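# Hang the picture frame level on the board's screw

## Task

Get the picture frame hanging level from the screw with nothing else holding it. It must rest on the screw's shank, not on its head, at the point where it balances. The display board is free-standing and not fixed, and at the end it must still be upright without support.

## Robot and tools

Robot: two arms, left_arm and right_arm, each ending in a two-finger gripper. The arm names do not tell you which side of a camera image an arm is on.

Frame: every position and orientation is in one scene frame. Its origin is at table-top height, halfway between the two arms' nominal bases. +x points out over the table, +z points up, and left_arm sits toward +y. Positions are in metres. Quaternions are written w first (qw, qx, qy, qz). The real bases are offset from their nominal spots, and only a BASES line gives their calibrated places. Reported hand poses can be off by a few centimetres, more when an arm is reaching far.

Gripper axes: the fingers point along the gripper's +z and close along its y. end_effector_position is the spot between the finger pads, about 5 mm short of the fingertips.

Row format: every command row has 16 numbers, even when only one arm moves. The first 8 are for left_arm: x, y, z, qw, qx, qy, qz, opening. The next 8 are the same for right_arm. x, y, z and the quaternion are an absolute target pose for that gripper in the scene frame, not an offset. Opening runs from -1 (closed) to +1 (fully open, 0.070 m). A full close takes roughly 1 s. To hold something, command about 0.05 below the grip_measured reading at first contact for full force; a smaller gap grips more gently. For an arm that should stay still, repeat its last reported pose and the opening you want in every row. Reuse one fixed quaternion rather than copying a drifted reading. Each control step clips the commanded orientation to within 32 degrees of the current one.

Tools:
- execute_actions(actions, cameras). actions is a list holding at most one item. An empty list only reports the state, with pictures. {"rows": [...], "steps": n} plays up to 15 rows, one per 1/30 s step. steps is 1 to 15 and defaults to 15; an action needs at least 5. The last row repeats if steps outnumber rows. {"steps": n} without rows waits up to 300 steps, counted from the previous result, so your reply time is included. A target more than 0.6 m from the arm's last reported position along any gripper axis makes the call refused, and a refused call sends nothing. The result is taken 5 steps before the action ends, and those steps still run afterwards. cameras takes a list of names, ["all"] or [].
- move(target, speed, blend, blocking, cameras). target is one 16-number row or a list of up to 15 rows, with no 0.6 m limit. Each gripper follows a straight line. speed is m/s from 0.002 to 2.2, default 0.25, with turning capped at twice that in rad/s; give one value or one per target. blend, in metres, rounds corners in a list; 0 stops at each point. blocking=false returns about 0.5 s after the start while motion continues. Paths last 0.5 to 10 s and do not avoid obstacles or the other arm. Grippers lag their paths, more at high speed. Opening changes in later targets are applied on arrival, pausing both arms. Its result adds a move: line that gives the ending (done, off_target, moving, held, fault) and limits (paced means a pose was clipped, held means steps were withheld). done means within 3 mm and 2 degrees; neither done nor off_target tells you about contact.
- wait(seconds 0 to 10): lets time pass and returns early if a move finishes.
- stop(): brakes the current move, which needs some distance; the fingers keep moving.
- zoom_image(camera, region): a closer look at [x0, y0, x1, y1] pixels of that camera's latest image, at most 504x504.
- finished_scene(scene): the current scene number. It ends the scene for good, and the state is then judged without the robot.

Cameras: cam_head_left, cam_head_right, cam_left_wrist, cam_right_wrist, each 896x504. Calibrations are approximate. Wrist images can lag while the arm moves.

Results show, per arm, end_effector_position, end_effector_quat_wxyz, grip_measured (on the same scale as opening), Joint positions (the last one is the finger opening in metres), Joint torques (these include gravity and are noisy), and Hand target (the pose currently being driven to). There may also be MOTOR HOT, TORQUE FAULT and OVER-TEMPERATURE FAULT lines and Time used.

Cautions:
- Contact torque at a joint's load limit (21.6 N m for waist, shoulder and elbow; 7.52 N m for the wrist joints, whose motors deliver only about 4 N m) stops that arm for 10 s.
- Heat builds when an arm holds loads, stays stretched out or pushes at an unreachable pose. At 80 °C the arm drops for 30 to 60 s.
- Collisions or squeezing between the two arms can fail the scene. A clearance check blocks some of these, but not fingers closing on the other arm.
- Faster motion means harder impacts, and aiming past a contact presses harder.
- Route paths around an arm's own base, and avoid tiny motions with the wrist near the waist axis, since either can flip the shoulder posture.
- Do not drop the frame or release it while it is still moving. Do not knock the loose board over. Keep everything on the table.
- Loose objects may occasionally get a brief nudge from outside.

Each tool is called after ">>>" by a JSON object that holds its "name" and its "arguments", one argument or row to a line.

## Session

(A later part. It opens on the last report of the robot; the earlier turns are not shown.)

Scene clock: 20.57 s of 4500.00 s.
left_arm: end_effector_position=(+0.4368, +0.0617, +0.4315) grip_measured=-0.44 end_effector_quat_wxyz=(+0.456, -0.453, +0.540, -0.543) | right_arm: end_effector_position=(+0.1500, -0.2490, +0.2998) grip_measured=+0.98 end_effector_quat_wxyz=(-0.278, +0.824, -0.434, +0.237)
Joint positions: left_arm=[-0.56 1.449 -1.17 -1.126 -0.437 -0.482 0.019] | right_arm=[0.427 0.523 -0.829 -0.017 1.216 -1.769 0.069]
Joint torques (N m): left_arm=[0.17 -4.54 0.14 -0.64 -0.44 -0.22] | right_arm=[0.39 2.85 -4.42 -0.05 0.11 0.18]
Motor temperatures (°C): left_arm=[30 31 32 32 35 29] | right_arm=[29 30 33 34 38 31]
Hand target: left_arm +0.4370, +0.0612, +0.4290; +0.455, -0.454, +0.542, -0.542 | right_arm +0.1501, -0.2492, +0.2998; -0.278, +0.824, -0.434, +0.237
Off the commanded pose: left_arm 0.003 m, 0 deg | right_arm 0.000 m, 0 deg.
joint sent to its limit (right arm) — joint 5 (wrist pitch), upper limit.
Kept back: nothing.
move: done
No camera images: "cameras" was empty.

>>> {"name": "move", "arguments": {
  "target": [
    [0.437,0.0612,0.4318,0.4545,-0.4545,0.5417,-0.5417,-0.6,0.1501,-0.2492,0.2998,-0.278,0.824,-0.434,0.237,0.98],
    [0.437,0.0612,0.4318,0.4545,-0.4545,0.5417,-0.5417,-0.37,0.1501,-0.2492,0.2998,-0.278,0.824,-0.434,0.237,0.98],
    [0.437,0.0612,0.432,0.4545,-0.4545,0.5417,-0.5417,-0.05,0.1501,-0.2492,0.2998,-0.278,0.824,-0.434,0.237,0.98]
  ],
  "speed": 0.03
}}

>>> {"name": "zoom_image", "arguments": {
  "camera": "cam_head_left",
  "region": [350, 10, 490, 120]
}}

>>> {"name": "zoom_image", "arguments": {
  "camera": "cam_head_right",
  "region": [330, 10, 470, 120]
}}

Scene clock: 23.33 s of 4500.00 s.
left_arm: end_effector_position=(+0.4369, +0.0609, +0.4317) grip_measured=-0.05 end_effector_quat_wxyz=(+0.454, -0.454, +0.542, -0.542) | right_arm: end_effector_position=(+0.1500, -0.2490, +0.2998) grip_measured=+0.98 end_effector_quat_wxyz=(-0.278, +0.824, -0.434, +0.237)
Joint positions: left_arm=[-0.561 1.45 -1.177 -1.151 -0.431 -0.457 0.033] | right_arm=[0.427 0.523 -0.829 -0.017 1.216 -1.769 0.069]
Joint torques (N m): left_arm=[-0.83 -6.65 -3.82 0.25 -0.49 0.07] | right_arm=[0.35 2.77 -4.4 -0.01 0.09 0.14]
Motor temperatures (°C): left_arm=[30 31 32 32 35 29] | right_arm=[29 30 33 34 38 31]
Hand target: left_arm +0.4370, +0.0612, +0.4320; +0.454, -0.454, +0.542, -0.542 | right_arm +0.1501, -0.2492, +0.2998; -0.278, +0.824, -0.434, +0.237
Off the commanded pose: left_arm 0.000 m, 0 deg | right_arm 0.000 m, 0 deg.
joint sent to its limit (right arm) — joint 5 (wrist pitch), upper limit.
Kept back: nothing.
move: done
camera_calibration:
cam_left_wrist: T_world_to_cam=[[0.0215711, -0.0152973, 0.99965, -0.436452], [-0.696056, -0.717976, 0.00403301, 0.346713], [0.717663, -0.6959, -0.0261354, -0.138154], [0, 0, 0, 1]] pos_world=[0.349895, 0.146114, 0.43129]
cam_right_wrist: T_world_to_cam=[[0.596077, 0.433483, 0.675858, -0.183424], [-0.00177137, -0.841031, 0.540984, -0.377663], [0.802925, -0.323665, -0.500552, 0.0673392], [0, 0, 0, 1]] pos_world=[0.0545977, -0.21632, 0.361985]

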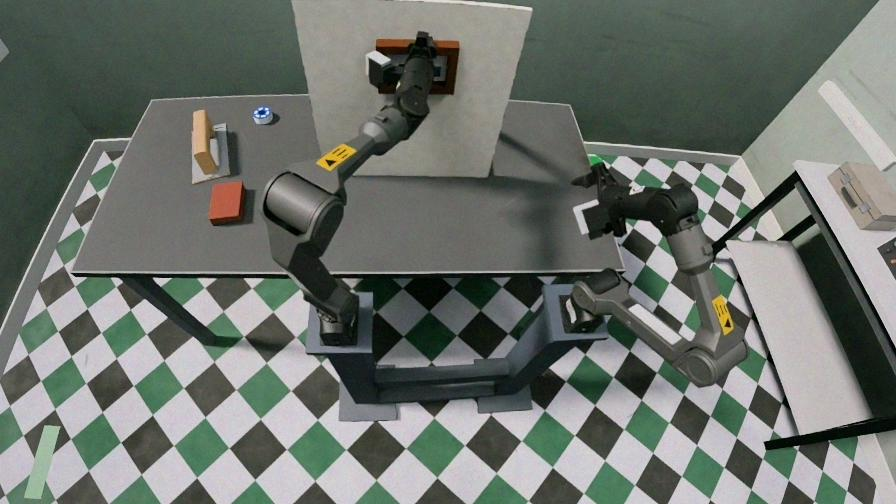

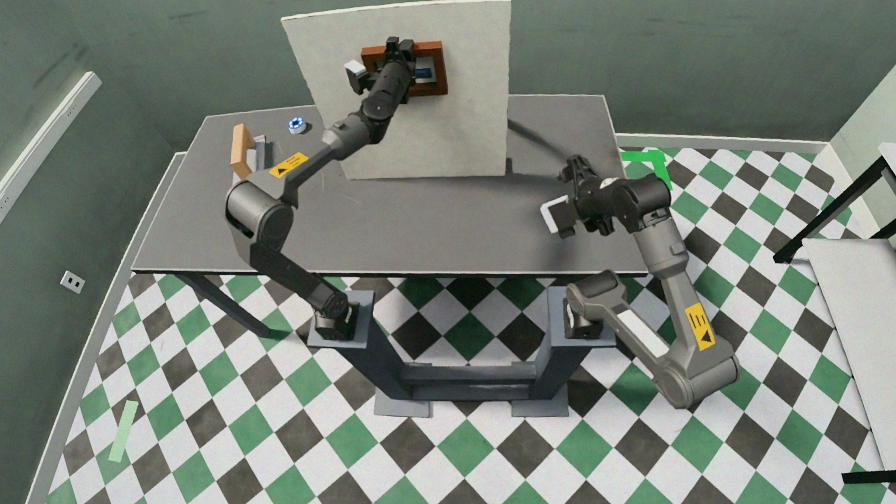

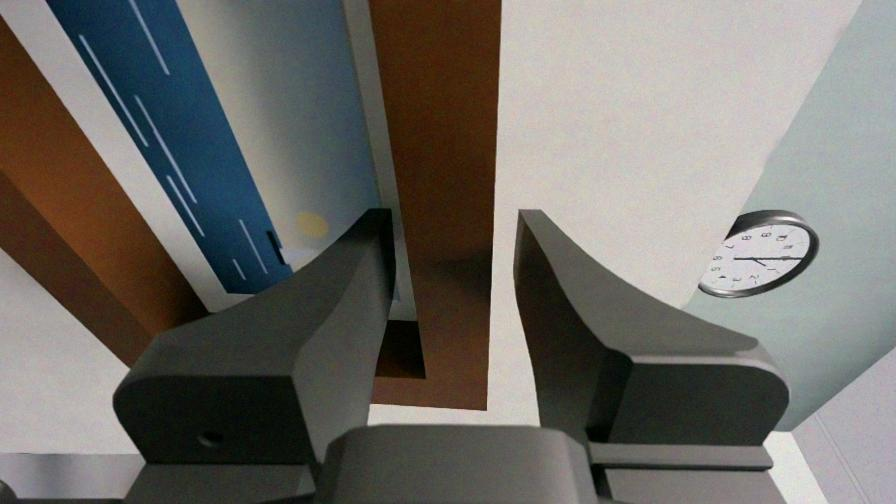

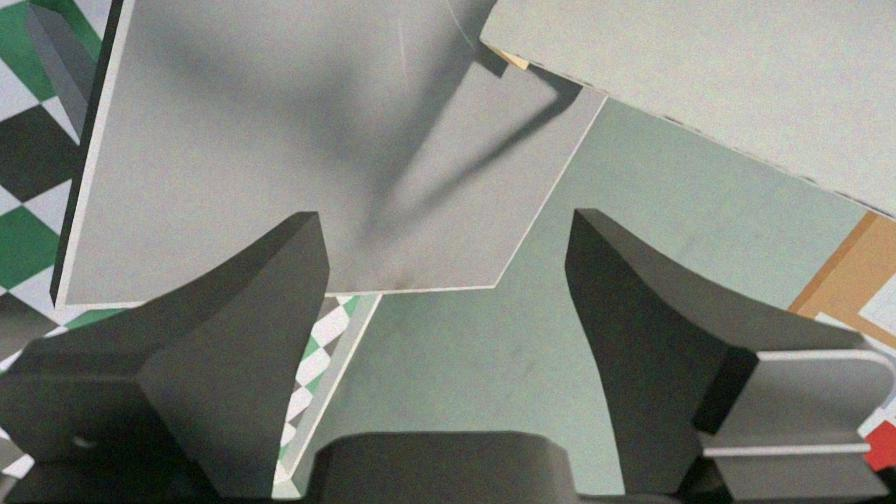

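Scaled by 3.600 from the camera's 896x504 image, which has a finer 1280x720 frame.

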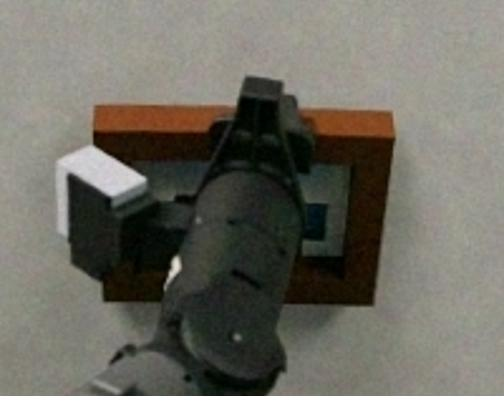

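Scaled by 3.600 from the camera's 896x504 image, which has a finer 1280x720 frame.

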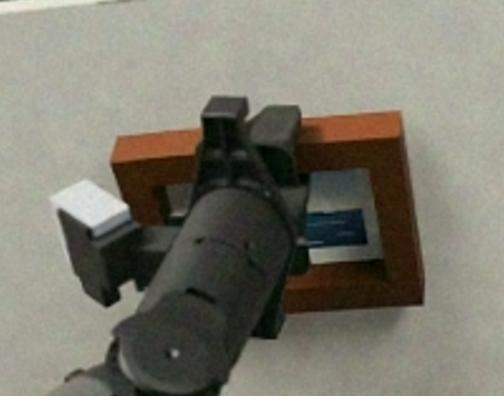

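>>> {"name": "move", "arguments": {
  "target": [
    [0.437,0.0612,0.4297,0.4497,-0.4593,0.5360,-0.5474,-0.05,0.1501,-0.2492,0.2998,-0.278,0.824,-0.434,0.237,0.98],
    [0.437,0.0612,0.4297,0.4497,-0.4593,0.5360,-0.5474,-0.6,0.1501,-0.2492,0.2998,-0.278,0.824,-0.434,0.237,0.98],
    [0.437,0.0612,0.4355,0.4497,-0.4593,0.5360,-0.5474,-0.6,0.1501,-0.2492,0.2998,-0.278,0.824,-0.434,0.237,0.98],
    [0.437,0.0599,0.4355,0.4545,-0.4545,0.5417,-0.5417,-0.6,0.1501,-0.2492,0.2998,-0.278,0.824,-0.434,0.237,0.98],
    [0.437,0.0599,0.4292,0.4545,-0.4545,0.5417,-0.5417,-0.6,0.1501,-0.2492,0.2998,-0.278,0.824,-0.434,0.237,0.98]
  ],
  "speed": [0.05,0.05,0.05,0.05,0.02],
  "cameras": []
}}

Scene clock: 26.87 s of 4500.00 s.
left_arm: end_effector_position=(+0.4369, +0.0596, +0.4307) grip_measured=-0.45 end_effector_quat_wxyz=(+0.455, -0.453, +0.541, -0.543) | right_arm: end_effector_position=(+0.1500, -0.2490, +0.2998) grip_measured=+0.98 end_effector_quat_wxyz=(-0.278, +0.824, -0.434, +0.237)
Joint positions: left_arm=[-0.565 1.453 -1.173 -1.132 -0.439 -0.477 0.019] | right_arm=[0.427 0.523 -0.829 -0.017 1.216 -1.769 0.069]
Joint torques (N m): left_arm=[0.47 -5.78 -1.74 -0.08 -1.04 0.03] | right_arm=[0.25 2.75 -4.43 0.03 0.1 0.08]
Motor temperatures (°C): left_arm=[30 31 32 32 35 29] | right_arm=[29 30 33 34 38 31]
Hand target: left_arm +0.4370, +0.0599, +0.4292; +0.454, -0.454, +0.542, -0.542 | right_arm +0.1501, -0.2492, +0.2998; -0.278, +0.824, -0.434, +0.237
Off the commanded pose: left_arm 0.001 m, 0 deg | right_arm 0.000 m, 0 deg.
joint sent to its limit (right arm) — joint 5 (wrist pitch), upper limit.
Kept back: nothing.
move: done
No camera images: "cameras" was empty.

>>> {"name": "move", "arguments": {
  "target": [
    [0.437,0.0599,0.4296,0.4545,-0.4545,0.5417,-0.5417,-0.35,0.1501,-0.2492,0.2998,-0.278,0.824,-0.434,0.237,0.98],
    [0.437,0.0599,0.4298,0.4545,-0.4545,0.5417,-0.5417,0.1,0.1501,-0.2492,0.2998,-0.278,0.824,-0.434,0.237,0.98]
  ],
  "speed": 0.03
}}

>>> {"name": "zoom_image", "arguments": {
  "camera": "cam_head_left",
  "region": [350, 10, 490, 120]
}}

>>> {"name": "zoom_image", "arguments": {
  "camera": "cam_head_right",
  "region": [330, 10, 470, 120]
}}

Scene clock: 29.07 s of 4500.00 s.
left_arm: end_effector_position=(+0.4369, +0.0597, +0.4298) grip_measured=+0.10 end_effector_quat_wxyz=(+0.454, -0.454, +0.542, -0.542) | right_arm: end_effector_position=(+0.1500, -0.2490, +0.2998) grip_measured=+0.98 end_effector_quat_wxyz=(-0.278, +0.824, -0.434, +0.237)
Joint positions: left_arm=[-0.565 1.453 -1.172 -1.138 -0.438 -0.472 0.038] | right_arm=[0.427 0.523 -0.829 -0.017 1.216 -1.769 0.069]
Joint torques (N m): left_arm=[-0.14 -5.98 -3.98 0.26 -0.51 0.08] | right_arm=[0.17 2.72 -4.39 0.06 0.1 0.04]
Motor temperatures (°C): left_arm=[30 31 32 32 35 29] | right_arm=[29 30 33 34 38 31]
Hand target: left_arm +0.4370, +0.0599, +0.4298; +0.454, -0.454, +0.542, -0.542 | right_arm +0.1501, -0.2492, +0.2998; -0.278, +0.824, -0.434, +0.237
Off the commanded pose: left_arm 0.000 m, 0 deg | right_arm 0.000 m, 0 deg.
joint sent to its limit (right arm) — joint 5 (wrist pitch), upper limit.
Kept back: nothing.
move: done
camera_calibration:
cam_left_wrist: T_world_to_cam=[[0.020938, -0.0147982, 0.999671, -0.434331], [-0.695857, -0.71817, 0.00394352, 0.345715], [0.717875, -0.69571, -0.0253344, -0.139485], [0, 0, 0, 1]] pos_world=[0.349795, 0.144814, 0.429291]
cam_right_wrist: T_world_to_cam=[[0.596077, 0.433483, 0.675858, -0.183424], [-0.00177137, -0.841031, 0.540984, -0.377663], [0.802925, -0.323665, -0.500552, 0.0673392], [0, 0, 0, 1]] pos_world=[0.0545977, -0.21632, 0.361985]

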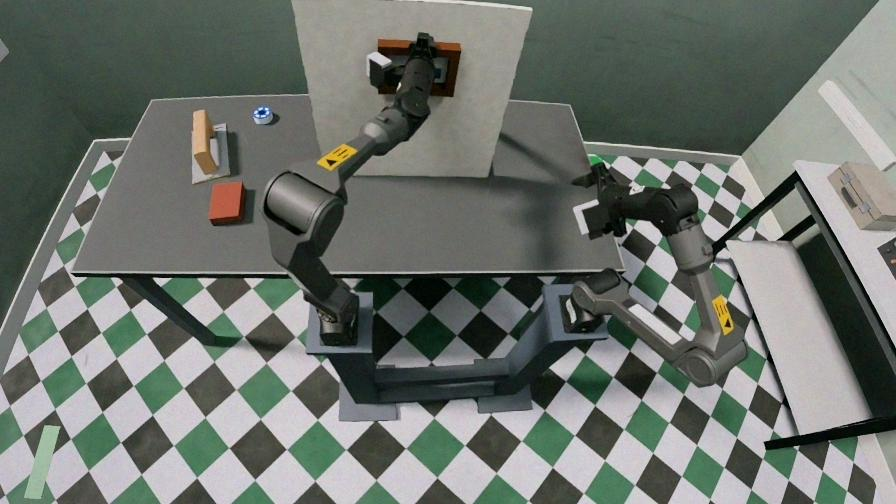

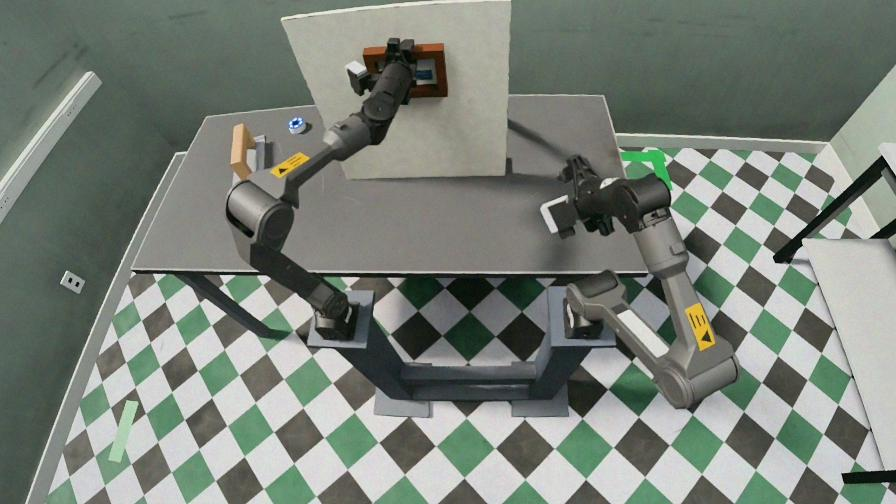

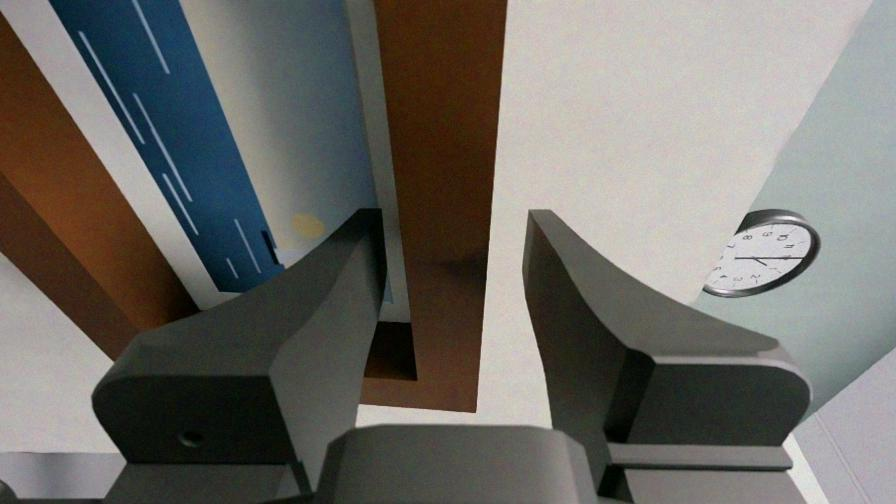

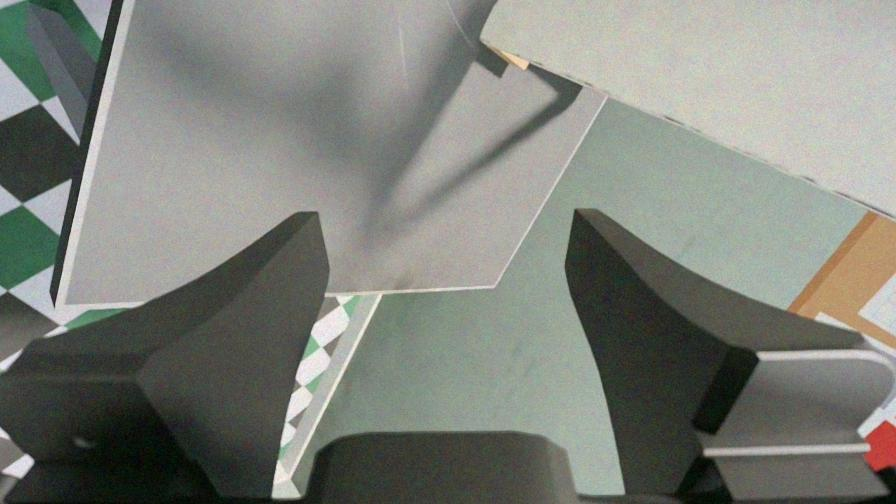

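Scaled by 3.600 from the camera's 896x504 image, which has a finer 1280x720 frame.

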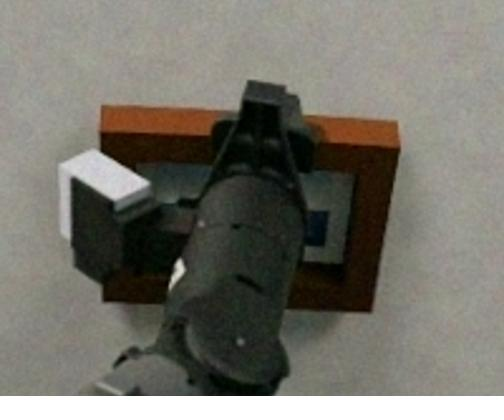

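Scaled by 3.600 from the camera's 896x504 image, which has a finer 1280x720 frame.

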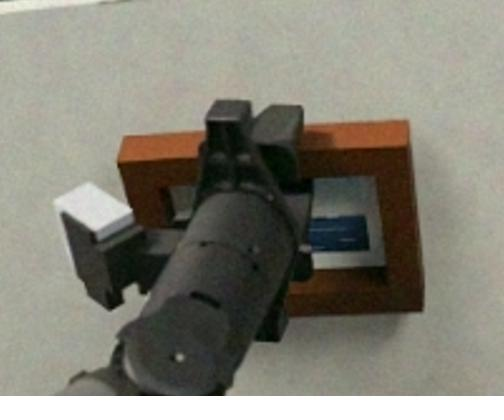

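>>> {"name": "move", "arguments": {
  "target": [0.34,0.070,0.43,0.4545,-0.4545,0.5417,-0.5417,0.1,0.1501,-0.2492,0.2998,-0.278,0.824,-0.434,0.237,0.98],
  "speed": 0.15
}}

>>> {"name": "zoom_image", "arguments": {
  "camera": "cam_head_left",
  "region": [350, 10, 490, 120]
}}

>>> {"name": "zoom_image", "arguments": {
  "camera": "cam_head_right",
  "region": [330, 10, 470, 120]
}}

Scene clock: 30.40 s of 4500.00 s.
left_arm: end_effector_position=(+0.3395, +0.0703, +0.4304) grip_measured=+0.10 end_effector_quat_wxyz=(+0.455, -0.454, +0.541, -0.542) | right_arm: end_effector_position=(+0.1500, -0.2490, +0.2998) grip_measured=+0.98 end_effector_quat_wxyz=(-0.278, +0.824, -0.434, +0.237)
Joint positions: left_arm=[-0.82 1.159 -0.922 -1.376 -0.666 -0.245 0.038] | right_arm=[0.427 0.523 -0.829 -0.017 1.216 -1.769 0.069]
Joint torques (N m): left_arm=[0.46 -2.39 -3.52 0.74 -0.27 -0.1] | right_arm=[0.16 2.68 -4.41 0.07 0.1 0.02]
Motor temperatures (°C): left_arm=[30 31 32 32 35 29] | right_arm=[29 30 33 34 38 31]
Hand target: left_arm +0.3400, +0.0700, +0.4300; +0.454, -0.455, +0.542, -0.542 | right_arm +0.1501, -0.2492, +0.2998; -0.278, +0.824, -0.434, +0.237
Off the commanded pose: left_arm 0.001 m, 0 deg | right_arm 0.000 m, 0 deg.
joint sent to its limit (right arm) — joint 5 (wrist pitch), upper limit.
Kept back: nothing.
move: done
camera_calibration:
cam_left_wrist: T_world_to_cam=[[0.0202343, -0.0147954, 0.999686, -0.432464], [-0.69566, -0.718362, 0.00344888, 0.285743], [0.718086, -0.695512, -0.0248281, -0.0624781], [0, 0, 0, 1]] pos_world=[0.252395, 0.155414, 0.429791]
cam_right_wrist: T_world_to_cam=[[0.596077, 0.433483, 0.675858, -0.183424], [-0.00177137, -0.841031, 0.540984, -0.377663], [0.802925, -0.323665, -0.500552, 0.0673392], [0, 0, 0, 1]] pos_world=[0.0545977, -0.21632, 0.361985]

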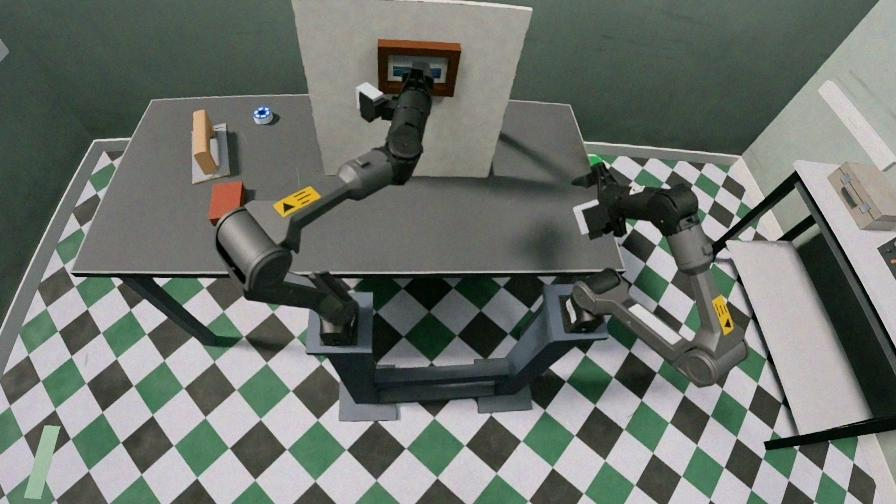

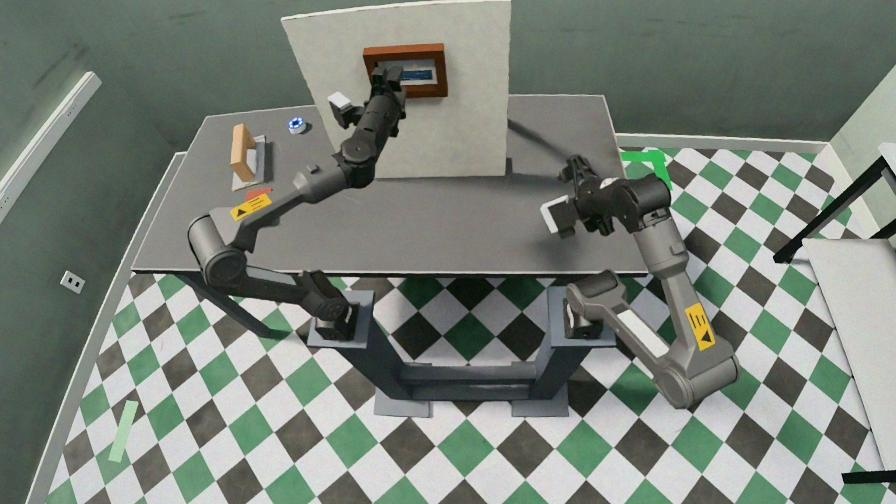

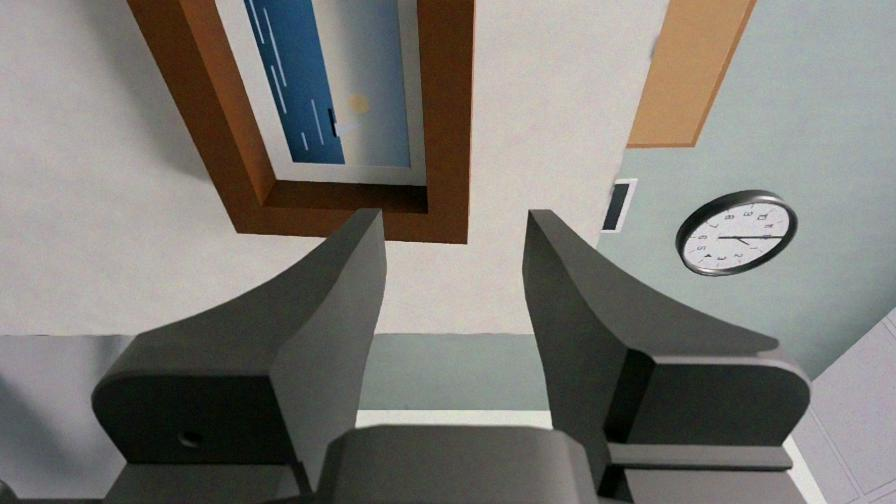

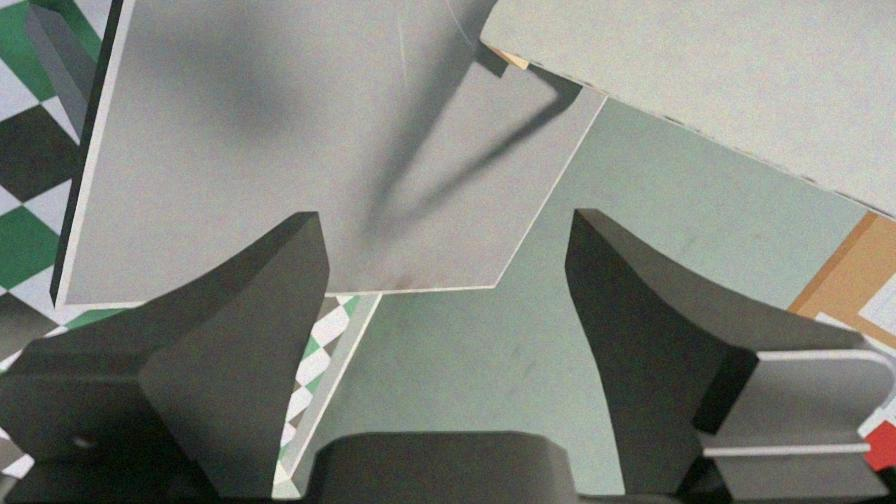

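Scaled by 3.600 from the camera's 896x504 image, which has a finer 1280x720 frame.

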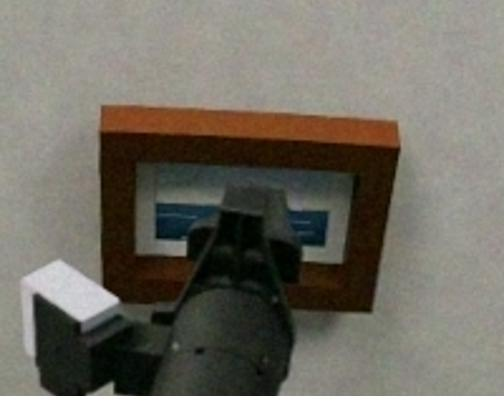

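Scaled by 3.600 from the camera's 896x504 image, which has a finer 1280x720 frame.

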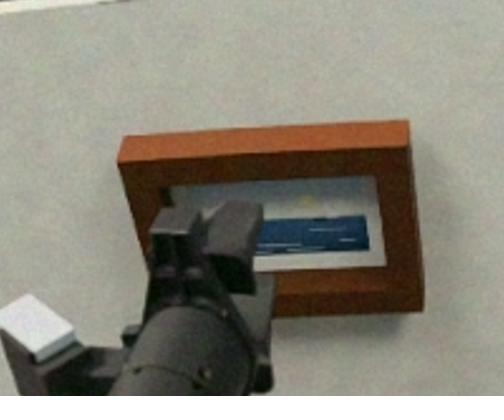

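>>> {"name": "finished_scene", "arguments": {
  "scene": 2
}}

The scene is finished: the task was done.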